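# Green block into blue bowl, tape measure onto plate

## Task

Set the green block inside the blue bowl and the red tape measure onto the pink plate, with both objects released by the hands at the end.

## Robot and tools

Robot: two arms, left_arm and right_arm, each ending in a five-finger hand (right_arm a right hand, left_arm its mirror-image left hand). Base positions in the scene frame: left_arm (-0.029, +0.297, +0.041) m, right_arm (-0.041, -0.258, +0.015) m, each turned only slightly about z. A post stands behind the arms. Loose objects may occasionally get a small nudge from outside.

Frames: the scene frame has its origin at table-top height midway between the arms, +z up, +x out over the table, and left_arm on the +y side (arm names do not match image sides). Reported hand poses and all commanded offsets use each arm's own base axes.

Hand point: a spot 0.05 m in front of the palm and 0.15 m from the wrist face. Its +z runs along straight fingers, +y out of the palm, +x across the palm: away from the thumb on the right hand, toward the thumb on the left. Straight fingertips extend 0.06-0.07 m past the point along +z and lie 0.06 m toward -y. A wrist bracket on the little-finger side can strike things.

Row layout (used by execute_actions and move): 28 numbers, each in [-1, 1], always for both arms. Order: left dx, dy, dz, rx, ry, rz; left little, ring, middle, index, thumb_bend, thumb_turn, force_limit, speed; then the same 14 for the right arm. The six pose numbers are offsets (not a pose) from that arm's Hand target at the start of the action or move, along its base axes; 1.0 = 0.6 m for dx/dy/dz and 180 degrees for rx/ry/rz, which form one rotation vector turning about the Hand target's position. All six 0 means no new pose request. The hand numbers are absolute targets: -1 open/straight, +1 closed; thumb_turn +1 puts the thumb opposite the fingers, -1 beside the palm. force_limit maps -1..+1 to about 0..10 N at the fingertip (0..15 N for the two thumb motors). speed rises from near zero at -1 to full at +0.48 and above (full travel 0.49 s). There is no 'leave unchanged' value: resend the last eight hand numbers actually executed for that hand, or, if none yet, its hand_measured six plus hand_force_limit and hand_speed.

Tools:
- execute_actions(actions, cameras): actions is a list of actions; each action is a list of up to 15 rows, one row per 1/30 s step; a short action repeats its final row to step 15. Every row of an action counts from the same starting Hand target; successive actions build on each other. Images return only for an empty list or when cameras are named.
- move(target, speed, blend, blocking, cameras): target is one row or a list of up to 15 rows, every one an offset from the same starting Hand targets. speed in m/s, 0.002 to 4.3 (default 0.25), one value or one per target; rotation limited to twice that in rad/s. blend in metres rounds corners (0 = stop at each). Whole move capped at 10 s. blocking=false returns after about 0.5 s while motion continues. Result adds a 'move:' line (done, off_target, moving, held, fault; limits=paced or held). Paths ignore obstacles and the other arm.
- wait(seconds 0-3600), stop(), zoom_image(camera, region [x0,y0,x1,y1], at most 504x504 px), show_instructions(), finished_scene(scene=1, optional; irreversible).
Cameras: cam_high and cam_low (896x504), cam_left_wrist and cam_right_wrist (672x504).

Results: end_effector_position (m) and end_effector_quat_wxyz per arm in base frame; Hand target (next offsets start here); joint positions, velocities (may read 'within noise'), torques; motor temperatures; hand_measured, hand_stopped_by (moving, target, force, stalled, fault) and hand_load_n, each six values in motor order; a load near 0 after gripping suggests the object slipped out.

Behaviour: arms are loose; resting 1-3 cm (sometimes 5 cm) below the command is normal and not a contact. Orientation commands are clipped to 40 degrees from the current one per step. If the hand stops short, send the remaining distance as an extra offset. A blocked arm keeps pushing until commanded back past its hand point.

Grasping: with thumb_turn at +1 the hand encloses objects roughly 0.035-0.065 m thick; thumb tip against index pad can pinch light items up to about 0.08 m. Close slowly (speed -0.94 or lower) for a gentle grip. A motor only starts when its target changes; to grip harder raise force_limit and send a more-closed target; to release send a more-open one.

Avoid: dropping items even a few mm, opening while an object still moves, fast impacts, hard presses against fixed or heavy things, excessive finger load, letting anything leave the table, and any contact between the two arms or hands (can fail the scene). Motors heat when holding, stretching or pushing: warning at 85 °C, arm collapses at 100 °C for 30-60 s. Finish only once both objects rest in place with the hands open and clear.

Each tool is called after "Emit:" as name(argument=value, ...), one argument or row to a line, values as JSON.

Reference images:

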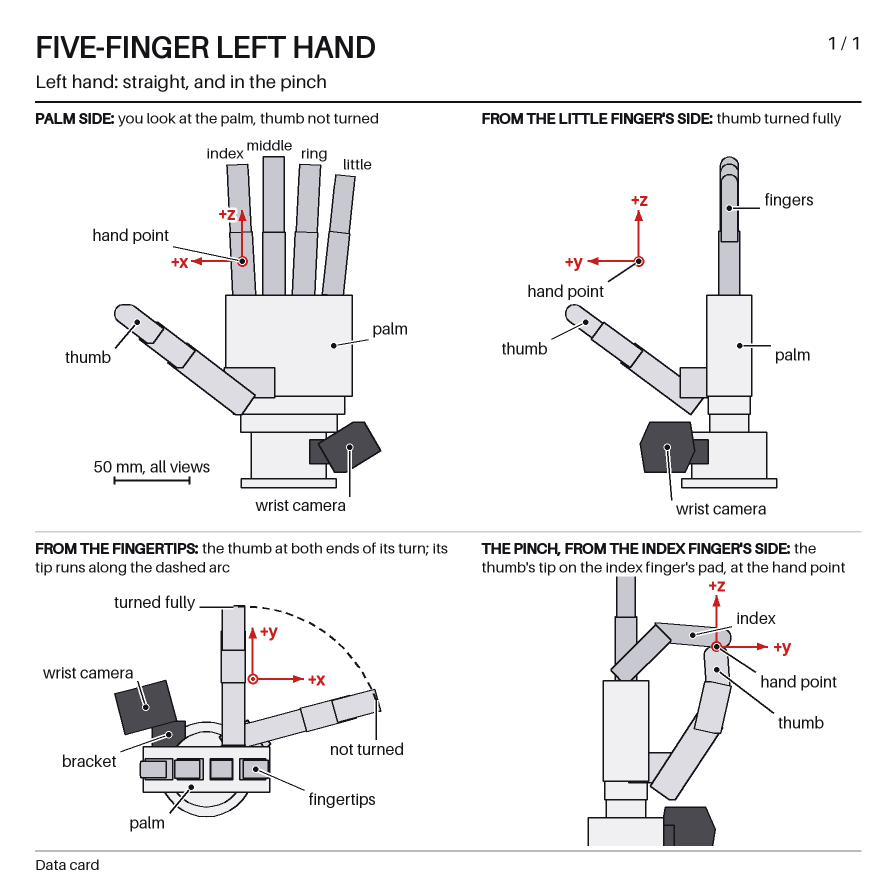

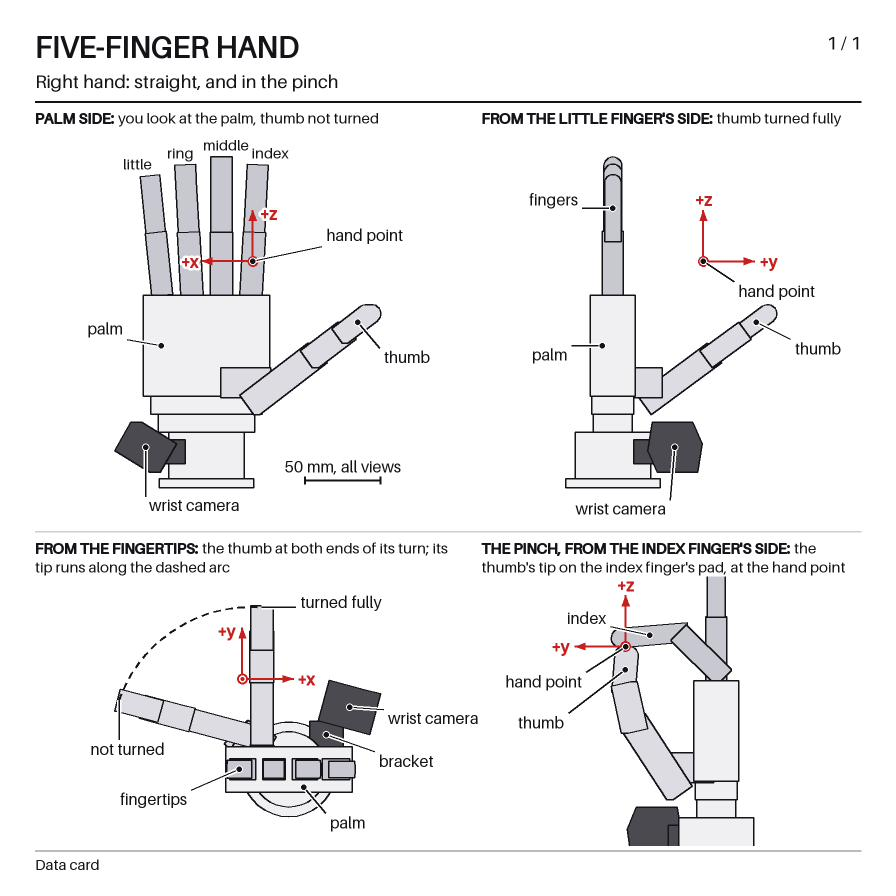

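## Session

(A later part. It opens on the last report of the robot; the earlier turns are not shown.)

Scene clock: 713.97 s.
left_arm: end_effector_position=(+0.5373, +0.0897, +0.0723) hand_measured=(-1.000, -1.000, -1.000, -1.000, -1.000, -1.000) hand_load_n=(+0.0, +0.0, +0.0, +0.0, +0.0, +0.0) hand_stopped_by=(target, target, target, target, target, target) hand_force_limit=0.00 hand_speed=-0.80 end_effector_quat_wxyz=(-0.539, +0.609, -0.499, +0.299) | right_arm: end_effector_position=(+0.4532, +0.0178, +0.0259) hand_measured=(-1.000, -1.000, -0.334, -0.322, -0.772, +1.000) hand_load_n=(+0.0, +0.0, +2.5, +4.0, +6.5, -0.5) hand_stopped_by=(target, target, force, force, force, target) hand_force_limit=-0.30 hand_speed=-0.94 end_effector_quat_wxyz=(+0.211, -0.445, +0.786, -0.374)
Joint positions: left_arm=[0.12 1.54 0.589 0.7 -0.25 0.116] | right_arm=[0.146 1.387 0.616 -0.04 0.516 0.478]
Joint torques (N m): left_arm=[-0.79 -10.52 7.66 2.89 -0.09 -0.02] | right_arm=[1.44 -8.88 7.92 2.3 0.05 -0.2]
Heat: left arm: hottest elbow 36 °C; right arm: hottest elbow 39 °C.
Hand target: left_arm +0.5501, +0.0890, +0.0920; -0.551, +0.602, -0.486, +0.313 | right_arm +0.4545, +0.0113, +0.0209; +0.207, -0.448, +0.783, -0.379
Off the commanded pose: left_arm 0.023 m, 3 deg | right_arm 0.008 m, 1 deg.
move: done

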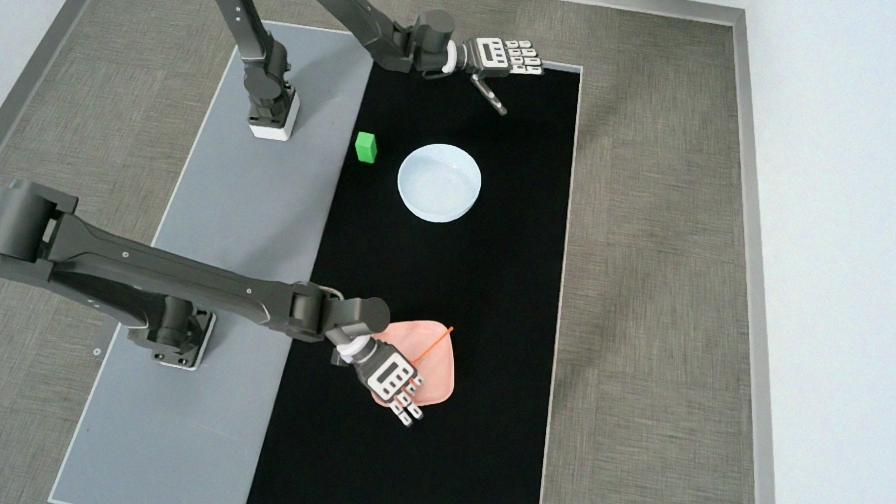

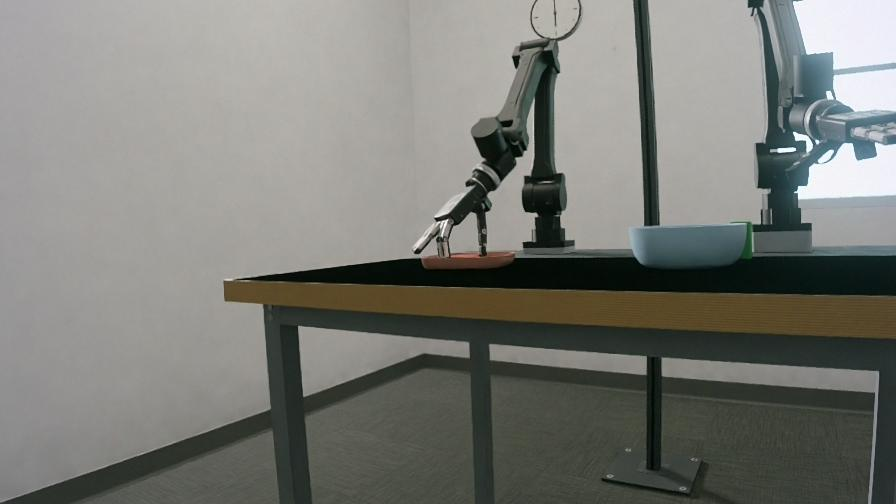

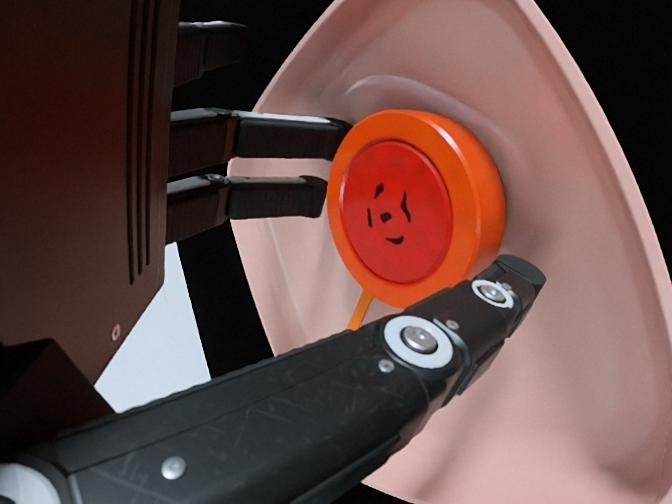

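Emit:
move(
  target=[0,0,0,0,0,0,-1,-1,-1,-1,-1,-1,0,-0.8,0,0.0,0,0,0,0,-1,-1,-0.42,-0.42,-0.86,1,-0.3,-0.9],
  speed=0.03,
  cameras=["cam_high","cam_low","cam_right_wrist"],
)

Emit:
zoom_image(
  camera="cam_low",
  region=[400, 180, 560, 280],
)

Scene clock: 721.73 s.
left_arm: end_effector_position=(+0.5373, +0.0897, +0.0723) hand_measured=(-1.000, -1.000, -1.000, -1.000, -1.000, -1.000) hand_load_n=(+0.0, +0.0, +0.0, +0.0, +0.0, +0.0) hand_stopped_by=(target, target, target, target, target, target) hand_force_limit=0.00 hand_speed=-0.80 end_effector_quat_wxyz=(-0.539, +0.609, -0.499, +0.299) | right_arm: end_effector_position=(+0.4531, +0.0179, +0.0254) hand_measured=(-1.000, -1.000, -0.420, -0.420, -0.860, +1.000) hand_load_n=(+0.0, +0.0, -0.5, +0.0, +0.0, +0.0) hand_stopped_by=(target, target, target, target, target, target) hand_force_limit=-0.30 hand_speed=-0.90 end_effector_quat_wxyz=(+0.211, -0.444, +0.787, -0.374)
Joint positions: left_arm=[0.12 1.54 0.589 0.7 -0.25 0.116] | right_arm=[0.146 1.389 0.616 -0.04 0.516 0.481]
Joint torques (N m): left_arm=[-0.67 -10.7 7.65 2.89 -0.07 -0.01] | right_arm=[1.49 -9.05 7.91 2.3 0.04 -0.19]
Heat: left arm: hottest elbow 36 °C; right arm: hottest elbow 39 °C.
Hand target: left_arm +0.5501, +0.0890, +0.0920; -0.551, +0.602, -0.486, +0.313 | right_arm +0.4545, +0.0113, +0.0209; +0.207, -0.448, +0.783, -0.379
Off the commanded pose: left_arm 0.023 m, 3 deg | right_arm 0.008 m, 1 deg.
move: done

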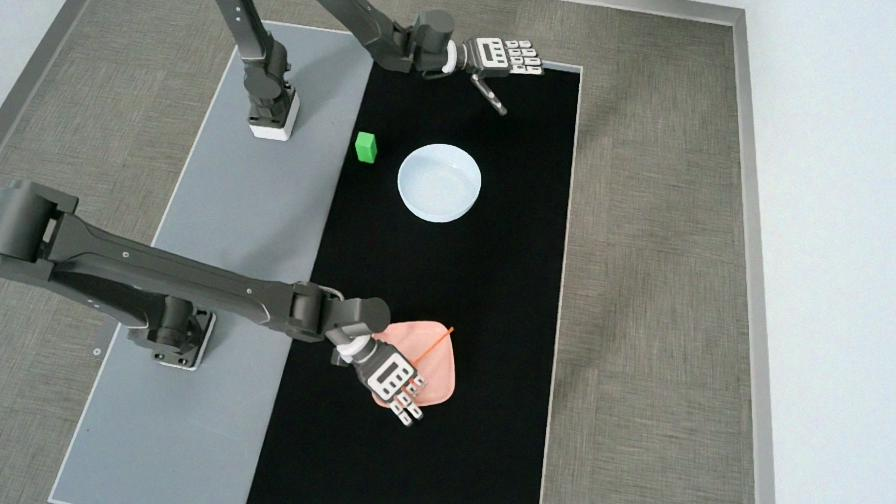

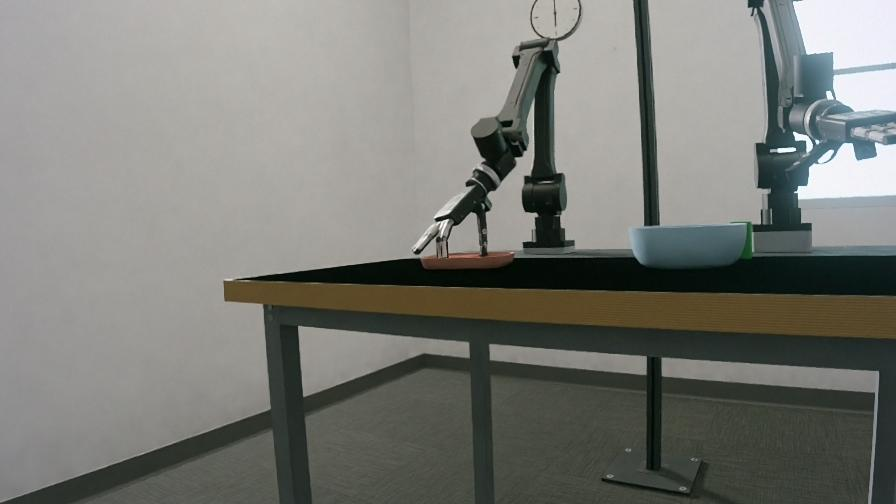

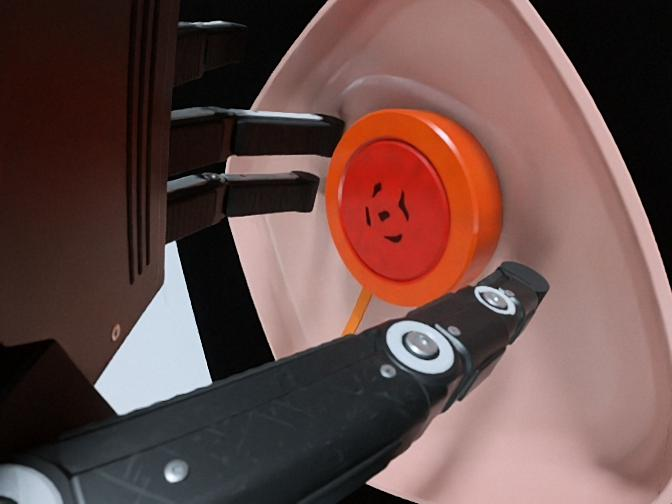

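Scaled by 3.150 from the camera's image (finer frame: 1280x720).

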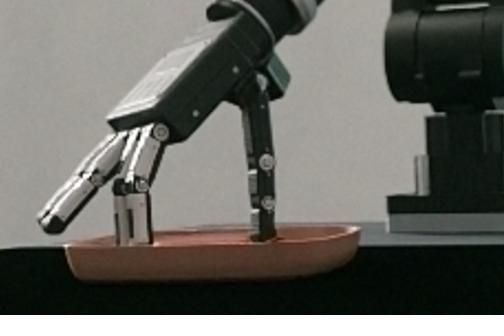

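Emit:
move(
  target=[
    [0,0,0,0,0,0,-1,-1,-1,-1,-1,-1,0,-0.8,0,0.0,0,0,0,0,-1,-1,-0.62,-0.62,-1,1,-0.3,-0.7],
    [0,0,0,0,0,0,-1,-1,-1,-1,-1,-1,0,-0.8,0.005,0.0,0.2,0,0,0,-1,-1,-0.62,-0.62,-1,1,-0.3,-0.7],
  ],
  speed=0.1,
  cameras=["cam_high","cam_low","cam_right_wrist"],
)

Emit:
zoom_image(
  camera="cam_high",
  region=[320, 280, 480, 420],
)

Scene clock: 731.63 s.
left_arm: end_effector_position=(+0.5373, +0.0897, +0.0723) hand_measured=(-1.000, -1.000, -1.000, -1.000, -1.000, -1.000) hand_load_n=(+0.0, +0.0, +0.0, -0.5, +0.0, -0.5) hand_stopped_by=(target, target, target, target, target, target) hand_force_limit=0.00 hand_speed=-0.80 end_effector_quat_wxyz=(-0.539, +0.609, -0.499, +0.299) | right_arm: end_effector_position=(+0.4438, +0.0168, +0.1179) hand_measured=(-1.000, -1.000, -0.620, -0.620, -1.000, +1.000) hand_load_n=(+0.0, +0.0, +0.0, +0.0, +0.0, +0.0) hand_stopped_by=(target, target, target, target, target, target) hand_force_limit=-0.30 hand_speed=-0.70 end_effector_quat_wxyz=(+0.198, -0.451, +0.789, -0.368)
Joint positions: left_arm=[0.12 1.54 0.589 0.7 -0.25 0.116] | right_arm=[0.146 1.193 0.756 -0.407 0.514 0.479]
Joint torques (N m): left_arm=[-0.73 -10.58 7.61 2.88 -0.08 -0.02] | right_arm=[1.49 -9.52 14.24 0.84 0.07 -0.19]
Heat: left arm: hottest elbow 36 °C; right arm: hottest elbow 38 °C.
Hand target: left_arm +0.5501, +0.0890, +0.0920; -0.551, +0.602, -0.486, +0.313 | right_arm +0.4575, +0.0113, +0.1409; +0.207, -0.448, +0.783, -0.379
Off the commanded pose: left_arm 0.023 m, 3 deg | right_arm 0.027 m, 2 deg.
move: off_target (right_arm)

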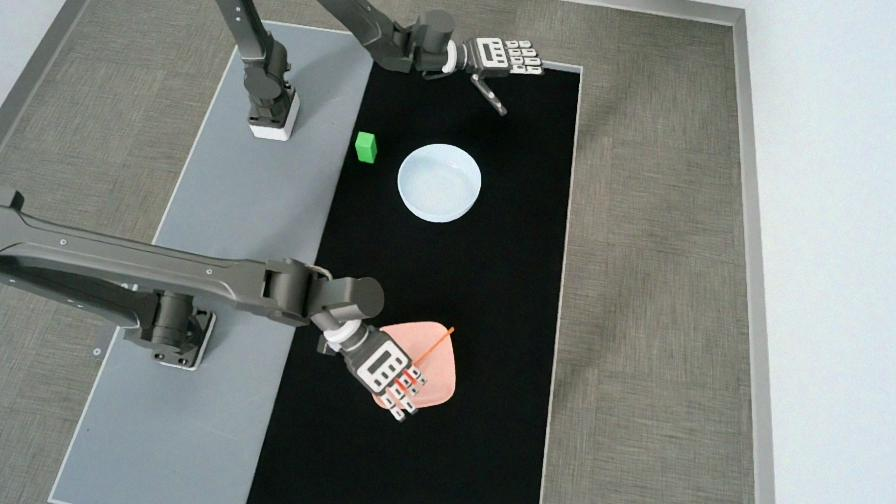

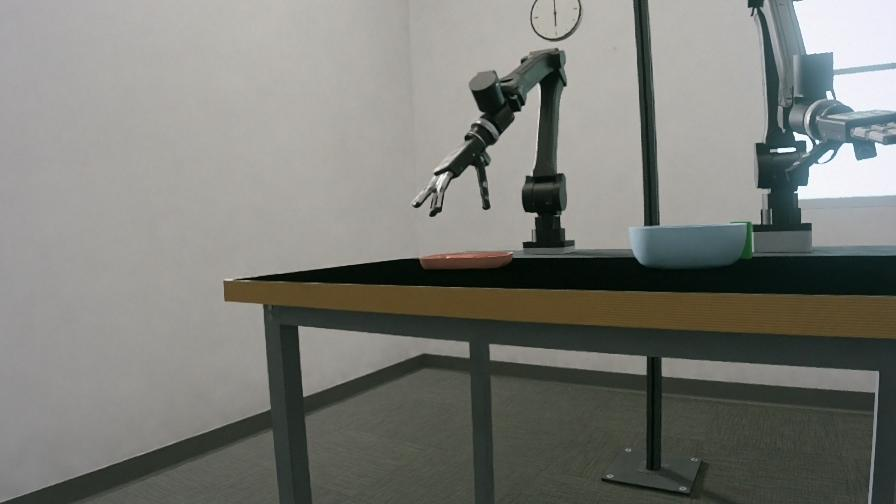

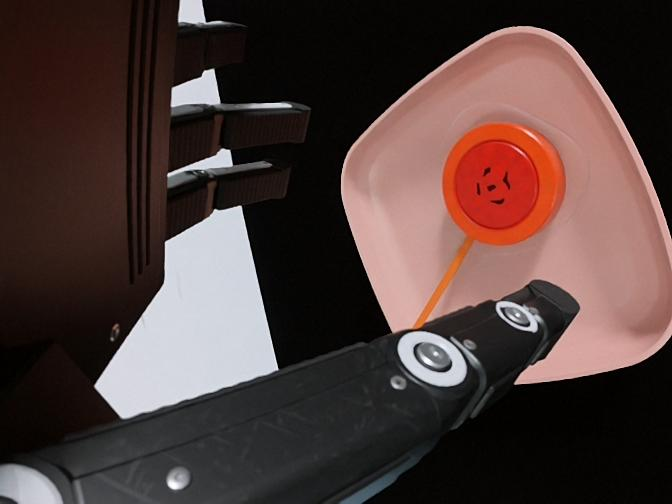

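Scaled by 3.150 from the camera's image (finer frame: 1280x720).

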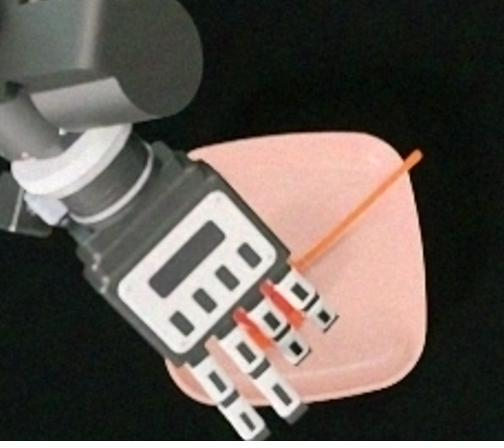

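Emit:
move(
  target=[
    [-0.15,0,0.27,-0.036,0.085,-0.056,0.4,0.4,-1,-1,-1,1,-0.3,-0.2,-0.13,-0.09,0.18,0,0,0,-1,-1,-0.62,-0.62,-1,1,-0.3,-0.7],
    [-0.523,-0.25,0.2,-0.075,0.160,-0.1177,0.4,0.4,-1,-1,-1,1,-0.3,-0.2,-0.2625,-0.185,0.183,0,0,0,-1,-1,-0.62,-0.62,-1,1,-0.3,-0.7],
    [-0.523,-0.25,0.08,-0.075,0.160,-0.1177,0.4,0.4,-1,-1,-1,1,-0.3,-0.2,-0.2625,-0.185,0.183,0,0,0,-1,-1,-0.62,-0.62,-1,1,-0.3,-0.7],
  ],
  speed=0.18,
  blend=[0.05,0.03,0],
  cameras=["all"],
)

Emit:
zoom_image(
  camera="cam_high",
  region=[290, 80, 430, 220],
)

Scene clock: 769.50 s.
left_arm: end_effector_position=(+0.2283, -0.0589, +0.1311) hand_measured=(+0.400, +0.400, -1.000, -1.000, -1.000, +1.000) hand_load_n=(+0.0, +0.0, +0.0, +0.0, +0.0, +0.0) hand_stopped_by=(target, target, target, target, target, target) hand_force_limit=-0.30 hand_speed=-0.20 end_effector_quat_wxyz=(-0.264, +0.624, -0.676, +0.290) | right_arm: end_effector_position=(+0.3060, -0.0990, +0.2525) hand_measured=(-1.000, -1.000, -0.620, -0.620, -1.000, +1.000) hand_load_n=(+0.0, +0.0, +0.0, +0.0, +0.0, +0.0) hand_stopped_by=(target, target, target, target, target, target) hand_force_limit=-0.30 hand_speed=-0.70 end_effector_quat_wxyz=(+0.214, -0.438, +0.788, -0.377)
Joint positions: left_arm=[-0.139 0.4 0.451 -0.817 -0.037 -0.043] | right_arm=[-0.329 0.67 0.797 -0.814 0.171 0.146]
Joint torques (N m): left_arm=[-1.32 0.09 9.2 3.18 -0.16 -0.12] | right_arm=[1.49 -3.02 10.99 1.03 -0.15 -0.21]
Motor temperatures (°C): left_arm=[21 25 36 25 25 22] | right_arm=[25 29 45 24 22 24]
Heat: left arm: hottest elbow 36 °C; right arm: hottest elbow 45 °C.
Hand target: left_arm +0.2363, -0.0610, +0.1400; -0.274, +0.621, -0.669, +0.303 | right_arm +0.3000, -0.0997, +0.2507; +0.207, -0.448, +0.783, -0.379
Off the commanded pose: left_arm 0.012 m, 2 deg | right_arm 0.006 m, 2 deg.
move: off_target (left_arm)

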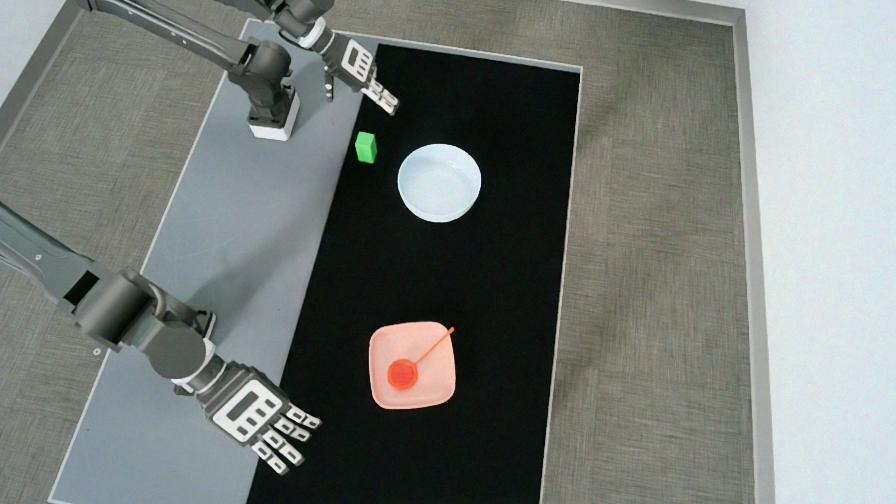

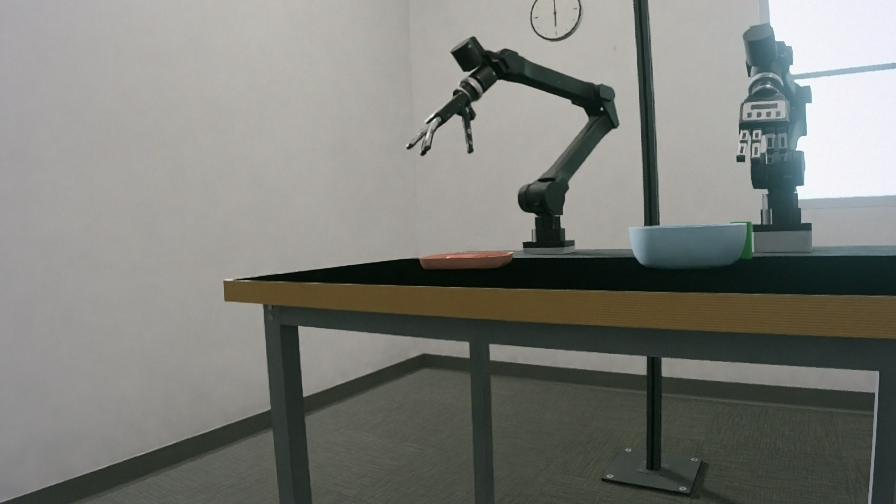

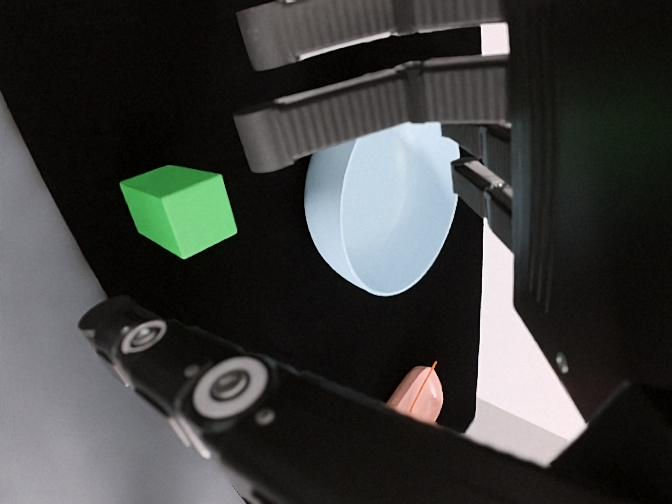

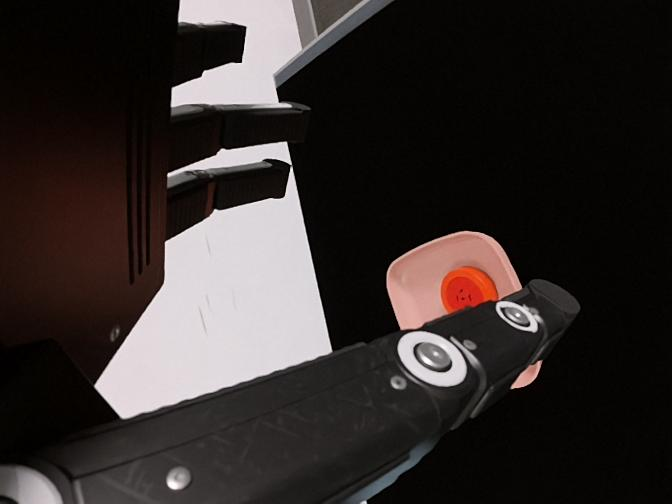

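Scaled by 3.600 from the camera's image (finer frame: 1280x720).

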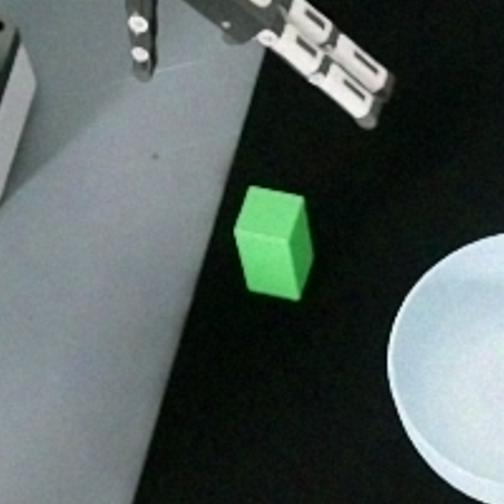

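Emit:
move(
  target=[0.0095,-0.0067,-0.145,-0.0015,-0.0166,0,1,1,-1,-1,-1,1,-0.3,-0.2,0,0,0,0,0,0,-1,-1,-0.62,-0.62,-1,1,-0.3,-0.7],
  speed=0.1,
  cameras=["cam_high","cam_low","cam_left_wrist"],
)

Emit:
zoom_image(
  camera="cam_high",
  region=[310, 70, 430, 190],
)

Emit:
zoom_image(
  camera="cam_low",
  region=[680, 150, 840, 280],
)

Scene clock: 806.07 s.
left_arm: end_effector_position=(+0.2359, -0.0618, +0.0490) hand_measured=(+1.000, +1.000, -1.000, -1.000, -1.000, +1.000) hand_load_n=(+0.0, +0.5, +0.0, +0.0, +0.0, +0.5) hand_stopped_by=(target, target, target, target, target, target) hand_force_limit=-0.30 hand_speed=-0.20 end_effector_quat_wxyz=(-0.286, +0.617, -0.663, +0.314) | right_arm: end_effector_position=(+0.3060, -0.0990, +0.2525) hand_measured=(-1.000, -1.000, -0.620, -0.620, -1.000, +1.000) hand_load_n=(+0.0, +0.0, +0.0, +0.0, +0.0, +0.5) hand_stopped_by=(target, target, target, target, target, target) hand_force_limit=-0.30 hand_speed=-0.70 end_effector_quat_wxyz=(+0.214, -0.438, +0.788, -0.377)
Joint positions: left_arm=[-0.162 0.388 0.203 -0.509 -0.061 -0.062] | right_arm=[-0.329 0.67 0.797 -0.814 0.171 0.146]
Joint torques (N m): left_arm=[-1.38 1.49 8.96 3.29 -0.18 -0.11] | right_arm=[1.61 -3.02 10.96 1.03 -0.15 -0.2]
Motor temperatures (°C): left_arm=[20 24 38 25 25 22] | right_arm=[25 28 40 24 22 24]
Heat: left arm: hottest elbow 38 °C; right arm: hottest elbow 40 °C.
Hand target: left_arm +0.2420, -0.0650, +0.0530; -0.290, +0.614, -0.660, +0.321 | right_arm +0.3000, -0.0997, +0.2507; +0.207, -0.448, +0.783, -0.379
Off the commanded pose: left_arm 0.008 m, 1 deg | right_arm 0.006 m, 2 deg.
move: done

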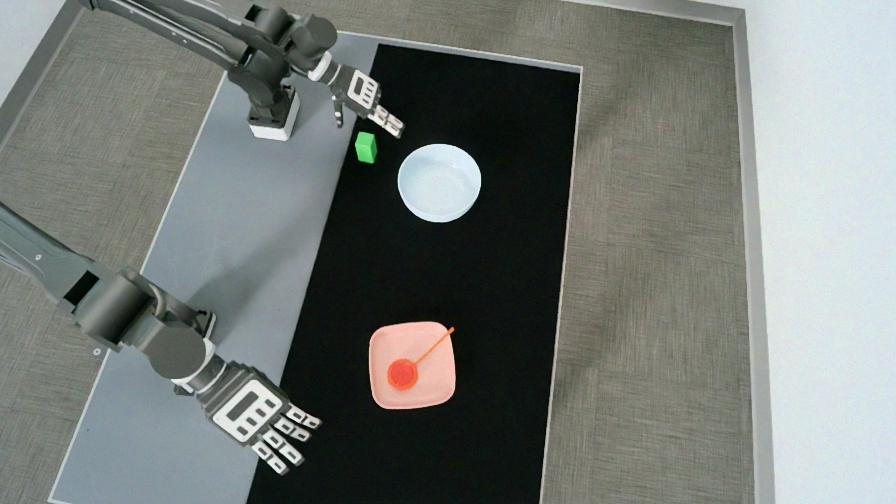

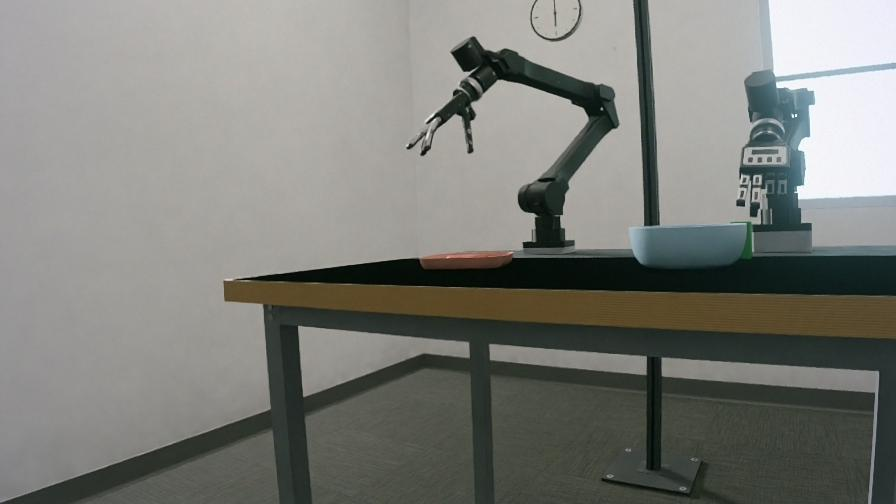

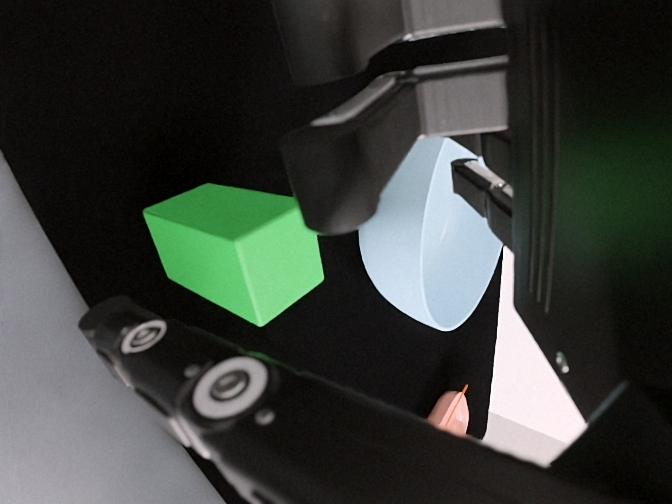

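Scaled by 4.200 from the camera's image (finer frame: 1280x720).

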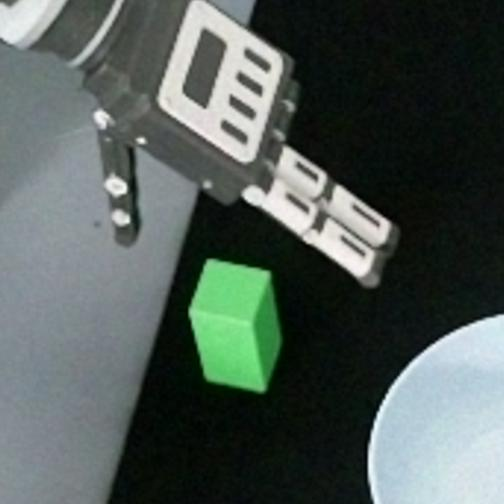

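Scaled by 3.150 from the camera's image (finer frame: 1280x720).

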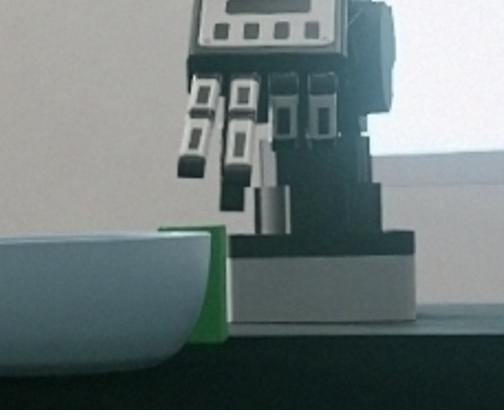

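Emit:
move(
  target=[0.002,-0.014,-0.047,0,0,0,1,1,-1,-1,-1,1,-0.3,-0.2,0,0,0,0,0,0,-1,-1,-0.62,-0.62,-1,1,-0.3,-0.7],
  speed=0.08,
  cameras=["cam_high","cam_low","cam_left_wrist"],
)

Emit:
zoom_image(
  camera="cam_high",
  region=[310, 70, 430, 190],
)

Emit:
zoom_image(
  camera="cam_low",
  region=[680, 150, 840, 280],
)

Scene clock: 849.17 s.
left_arm: end_effector_position=(+0.2369, -0.0721, +0.0213) hand_measured=(+1.000, +1.000, -1.000, -1.000, -1.000, +1.000) hand_load_n=(+0.0, +0.0, +0.0, +0.0, +0.0, +0.0) hand_stopped_by=(target, target, target, target, target, target) hand_force_limit=-0.30 hand_speed=-0.20 end_effector_quat_wxyz=(-0.286, +0.612, -0.667, +0.315) | right_arm: end_effector_position=(+0.3060, -0.0990, +0.2525) hand_measured=(-1.000, -1.000, -0.620, -0.620, -1.000, +1.000) hand_load_n=(+0.0, +0.0, +0.0, +0.0, +0.0, +0.0) hand_stopped_by=(target, target, target, target, target, target) hand_force_limit=-0.30 hand_speed=-0.70 end_effector_quat_wxyz=(+0.214, -0.438, +0.788, -0.377)
Joint positions: left_arm=[-0.231 0.466 0.14 -0.371 -0.107 -0.095] | right_arm=[-0.329 0.67 0.797 -0.814 0.171 0.146]
Joint torques (N m): left_arm=[-1.26 1.49 8.57 3.26 -0.21 -0.11] | right_arm=[1.61 -3.02 10.97 1.05 -0.15 -0.2]
Heat: left arm: hottest elbow 37 °C; right arm: hottest elbow 39 °C.
Hand target: left_arm +0.2432, -0.0734, +0.0248; -0.290, +0.614, -0.660, +0.321 | right_arm +0.3000, -0.0997, +0.2507; +0.207, -0.448, +0.783, -0.379
Off the commanded pose: left_arm 0.007 m, 1 deg | right_arm 0.006 m, 2 deg.
move: done

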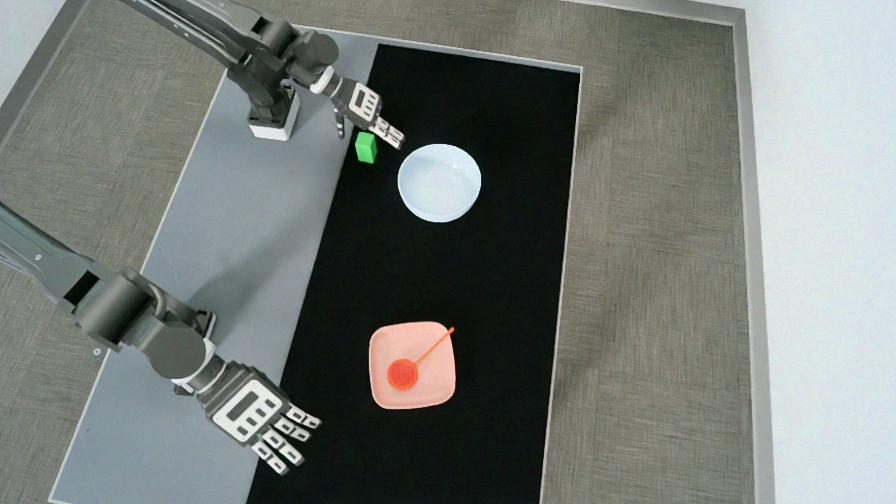

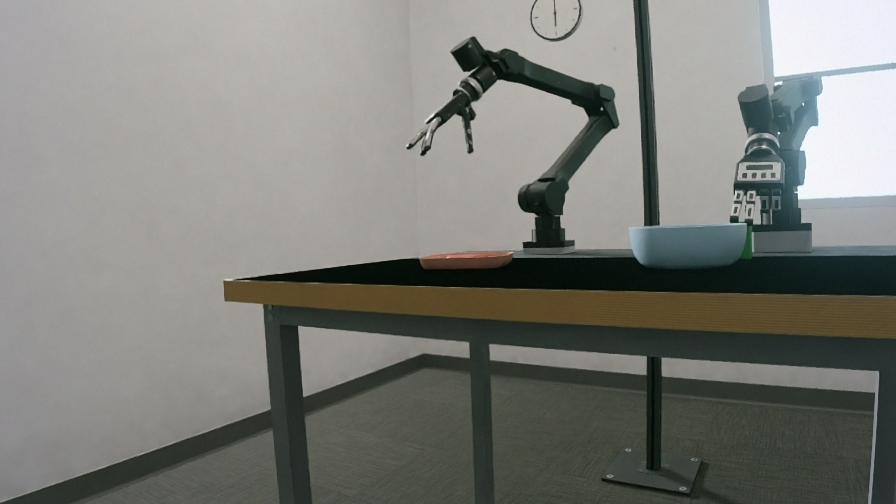

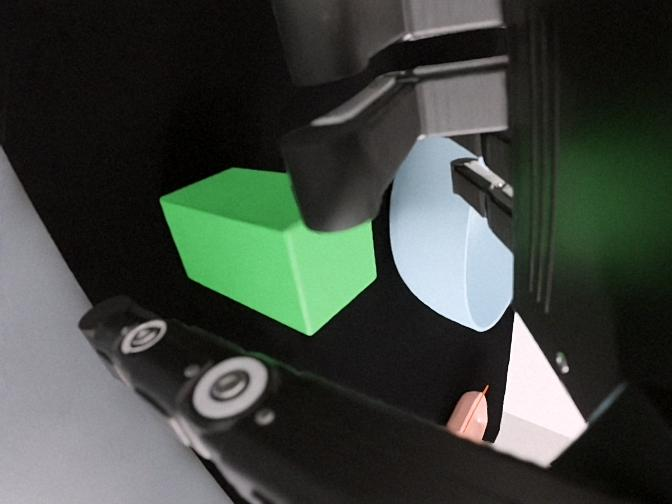

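Scaled by 4.200 from the camera's image (finer frame: 1280x720).

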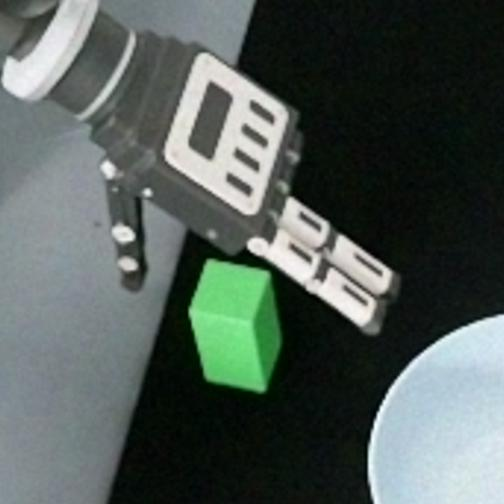

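Scaled by 3.150 from the camera's image (finer frame: 1280x720).

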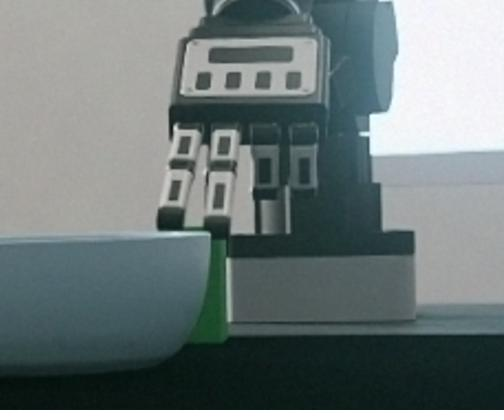

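Emit:
move(
  target=[0.0067,-0.0067,-0.035,0,0,0,1,1,-1,-1,-1,1,-0.3,-0.2,0,0,0,0,0,0,-1,-1,-0.62,-0.62,-1,1,-0.3,-0.7],
  speed=0.06,
  cameras=["cam_high","cam_low","cam_left_wrist"],
)

Emit:
zoom_image(
  camera="cam_high",
  region=[310, 70, 430, 190],
)

Emit:
zoom_image(
  camera="cam_low",
  region=[680, 150, 840, 280],
)

Scene clock: 885.90 s.
left_arm: end_effector_position=(+0.2415, -0.0754, +0.0008) hand_measured=(+1.000, +1.000, -1.000, -1.000, -1.000, +1.000) hand_load_n=(+0.0, +0.0, +0.0, -0.5, +0.0, +0.0) hand_stopped_by=(target, target, target, target, target, target) hand_force_limit=-0.30 hand_speed=-0.20 end_effector_quat_wxyz=(-0.286, +0.614, -0.665, +0.315) | right_arm: end_effector_position=(+0.3060, -0.0990, +0.2525) hand_measured=(-1.000, -1.000, -0.620, -0.620, -1.000, +1.000) hand_load_n=(+0.0, +0.0, +0.0, +0.0, +0.0, +0.0) hand_stopped_by=(target, target, target, target, target, target) hand_force_limit=-0.30 hand_speed=-0.70 end_effector_quat_wxyz=(+0.214, -0.438, +0.788, -0.377)
Joint positions: left_arm=[-0.25 0.58 0.1 -0.219 -0.124 -0.111] | right_arm=[-0.329 0.67 0.797 -0.814 0.171 0.146]
Joint torques (N m): left_arm=[-1.44 0.79 8.02 3.25 -0.22 -0.13] | right_arm=[1.49 -3.02 10.96 1.07 -0.15 -0.2]
Heat: left arm: hottest elbow 37 °C; right arm: hottest elbow 39 °C.
Hand target: left_arm +0.2472, -0.0774, +0.0038; -0.290, +0.614, -0.660, +0.321 | right_arm +0.3000, -0.0997, +0.2507; +0.207, -0.448, +0.783, -0.379
Off the commanded pose: left_arm 0.007 m, 1 deg | right_arm 0.006 m, 2 deg.
move: done

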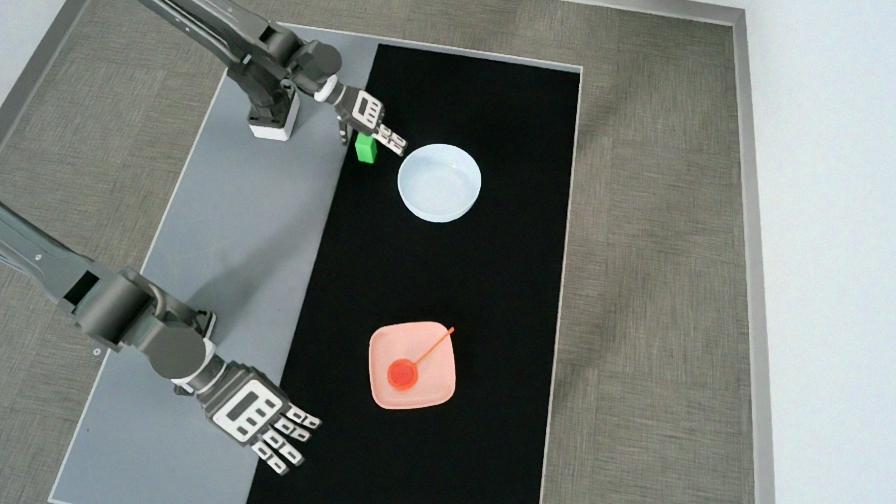

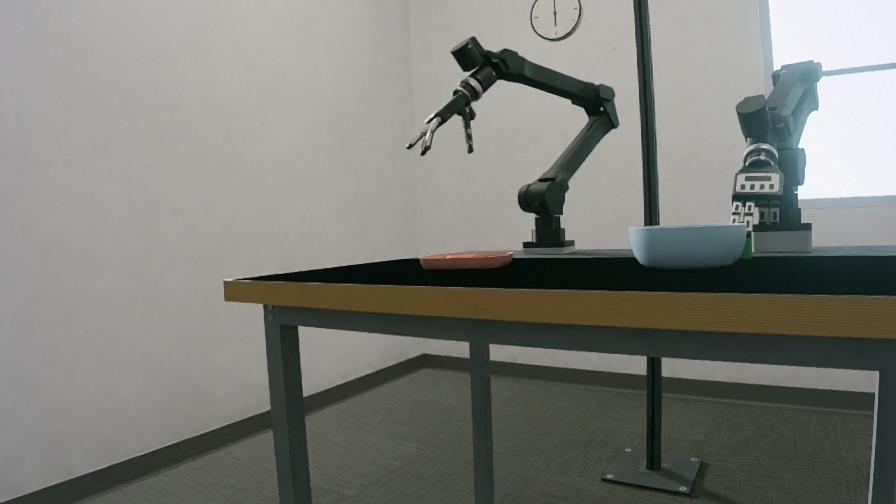

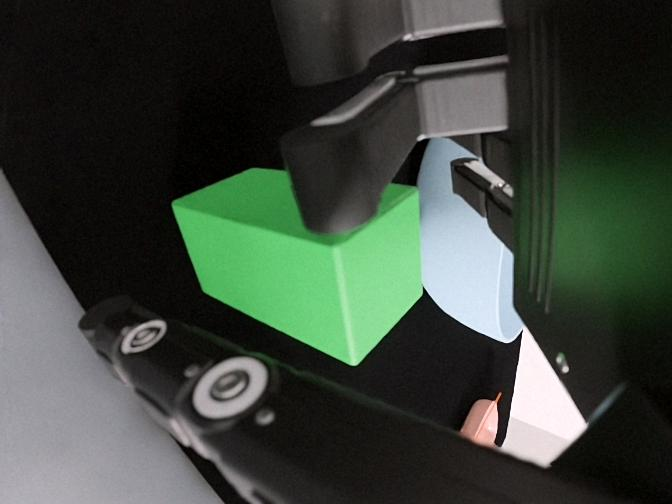

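Scaled by 4.200 from the camera's image (finer frame: 1280x720).

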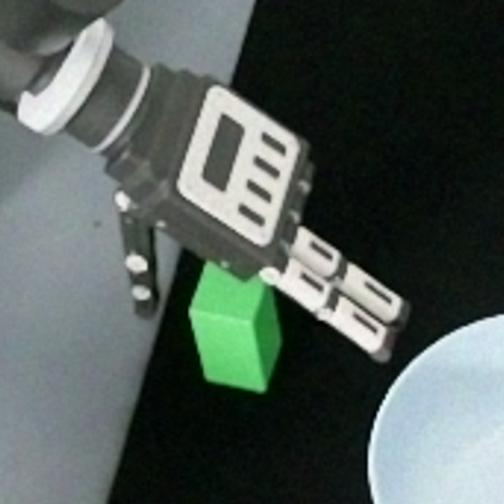

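Scaled by 3.150 from the camera's image (finer frame: 1280x720).

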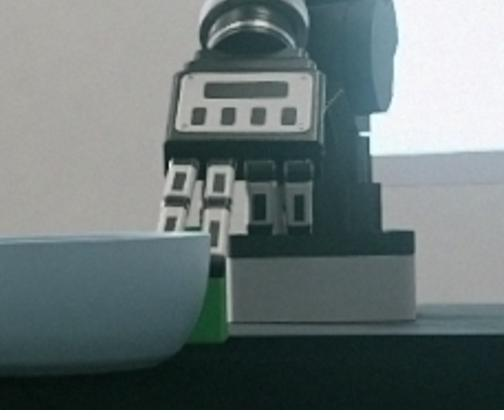

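Emit:
move(
  target=[0,0,0,0,0,0,1,1,-0.3,-0.3,-0.6,1,-0.8,-0.6,0,0,0,0,0,0,-1,-1,-0.62,-0.62,-1,1,-0.3,-0.7],
  cameras=["cam_high","cam_low","cam_left_wrist"],
)

Emit:
zoom_image(
  camera="cam_high",
  region=[310, 70, 430, 190],
)

Emit:
zoom_image(
  camera="cam_low",
  region=[680, 150, 840, 280],
)

Scene clock: 955.27 s.
left_arm: end_effector_position=(+0.2415, -0.0755, +0.0008) hand_measured=(+1.000, +1.000, -0.300, -0.300, -0.600, +1.000) hand_load_n=(+0.0, +0.0, +0.0, +0.0, +0.0, +0.0) hand_stopped_by=(target, target, target, target, target, target) hand_force_limit=-0.80 hand_speed=-0.60 end_effector_quat_wxyz=(-0.286, +0.614, -0.665, +0.315) | right_arm: end_effector_position=(+0.3060, -0.0990, +0.2525) hand_measured=(-1.000, -1.000, -0.620, -0.620, -1.000, +1.000) hand_load_n=(+0.0, +0.0, +0.0, +0.0, +0.0, +0.0) hand_stopped_by=(target, target, target, target, target, target) hand_force_limit=-0.30 hand_speed=-0.70 end_effector_quat_wxyz=(+0.214, -0.438, +0.788, -0.377)
Joint positions: left_arm=[-0.25 0.58 0.1 -0.219 -0.124 -0.112] | right_arm=[-0.329 0.67 0.797 -0.814 0.171 0.146]
Joint torques (N m): left_arm=[-1.2 0.79 8.08 3.32 -0.21 -0.11] | right_arm=[1.61 -3.02 10.99 1.06 -0.15 -0.2]
Heat: left arm: hottest elbow 38 °C; right arm: hottest elbow 39 °C.
Hand target: left_arm +0.2472, -0.0774, +0.0038; -0.290, +0.614, -0.660, +0.321 | right_arm +0.3000, -0.0997, +0.2507; +0.207, -0.448, +0.783, -0.379
Off the commanded pose: left_arm 0.007 m, 1 deg | right_arm 0.006 m, 2 deg.
move: done

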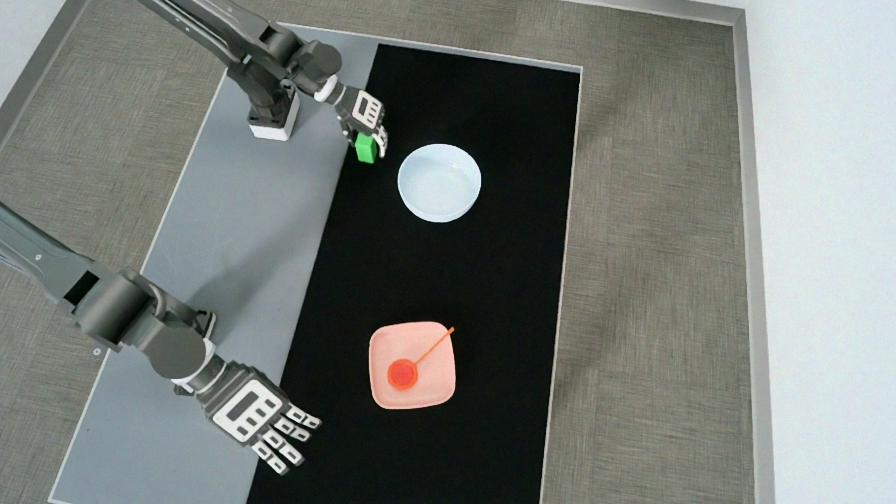

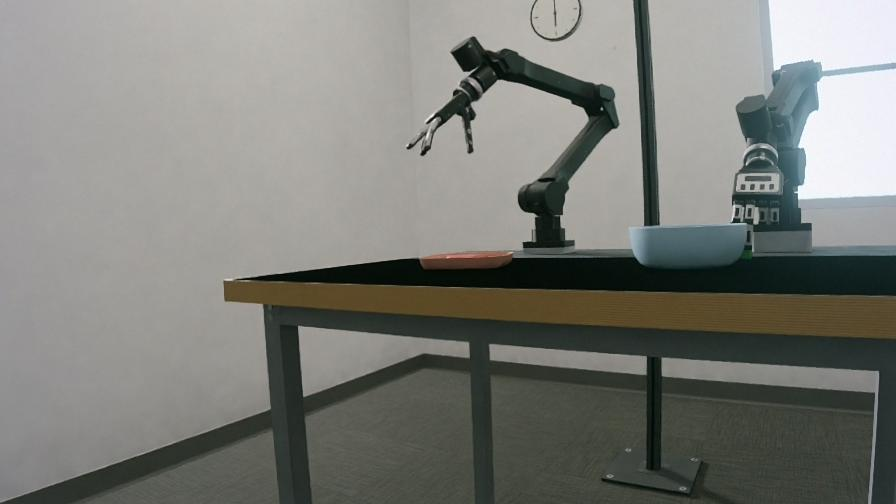

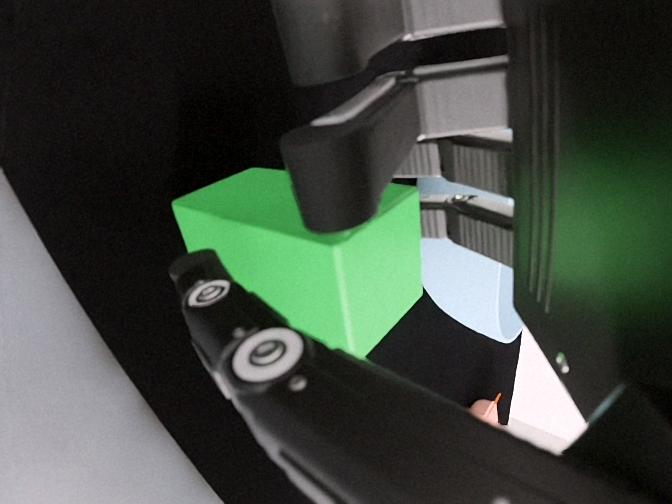

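Scaled by 4.200 from the camera's image (finer frame: 1280x720).

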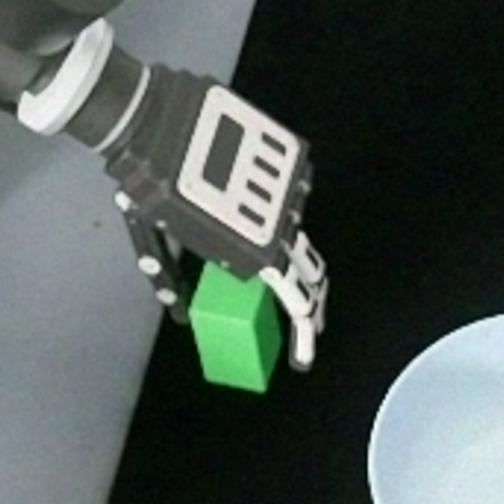

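Scaled by 3.150 from the camera's image (finer frame: 1280x720).

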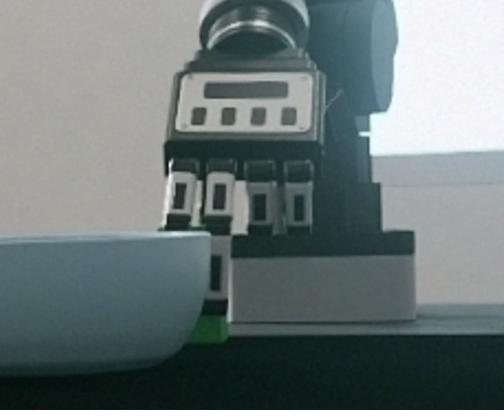

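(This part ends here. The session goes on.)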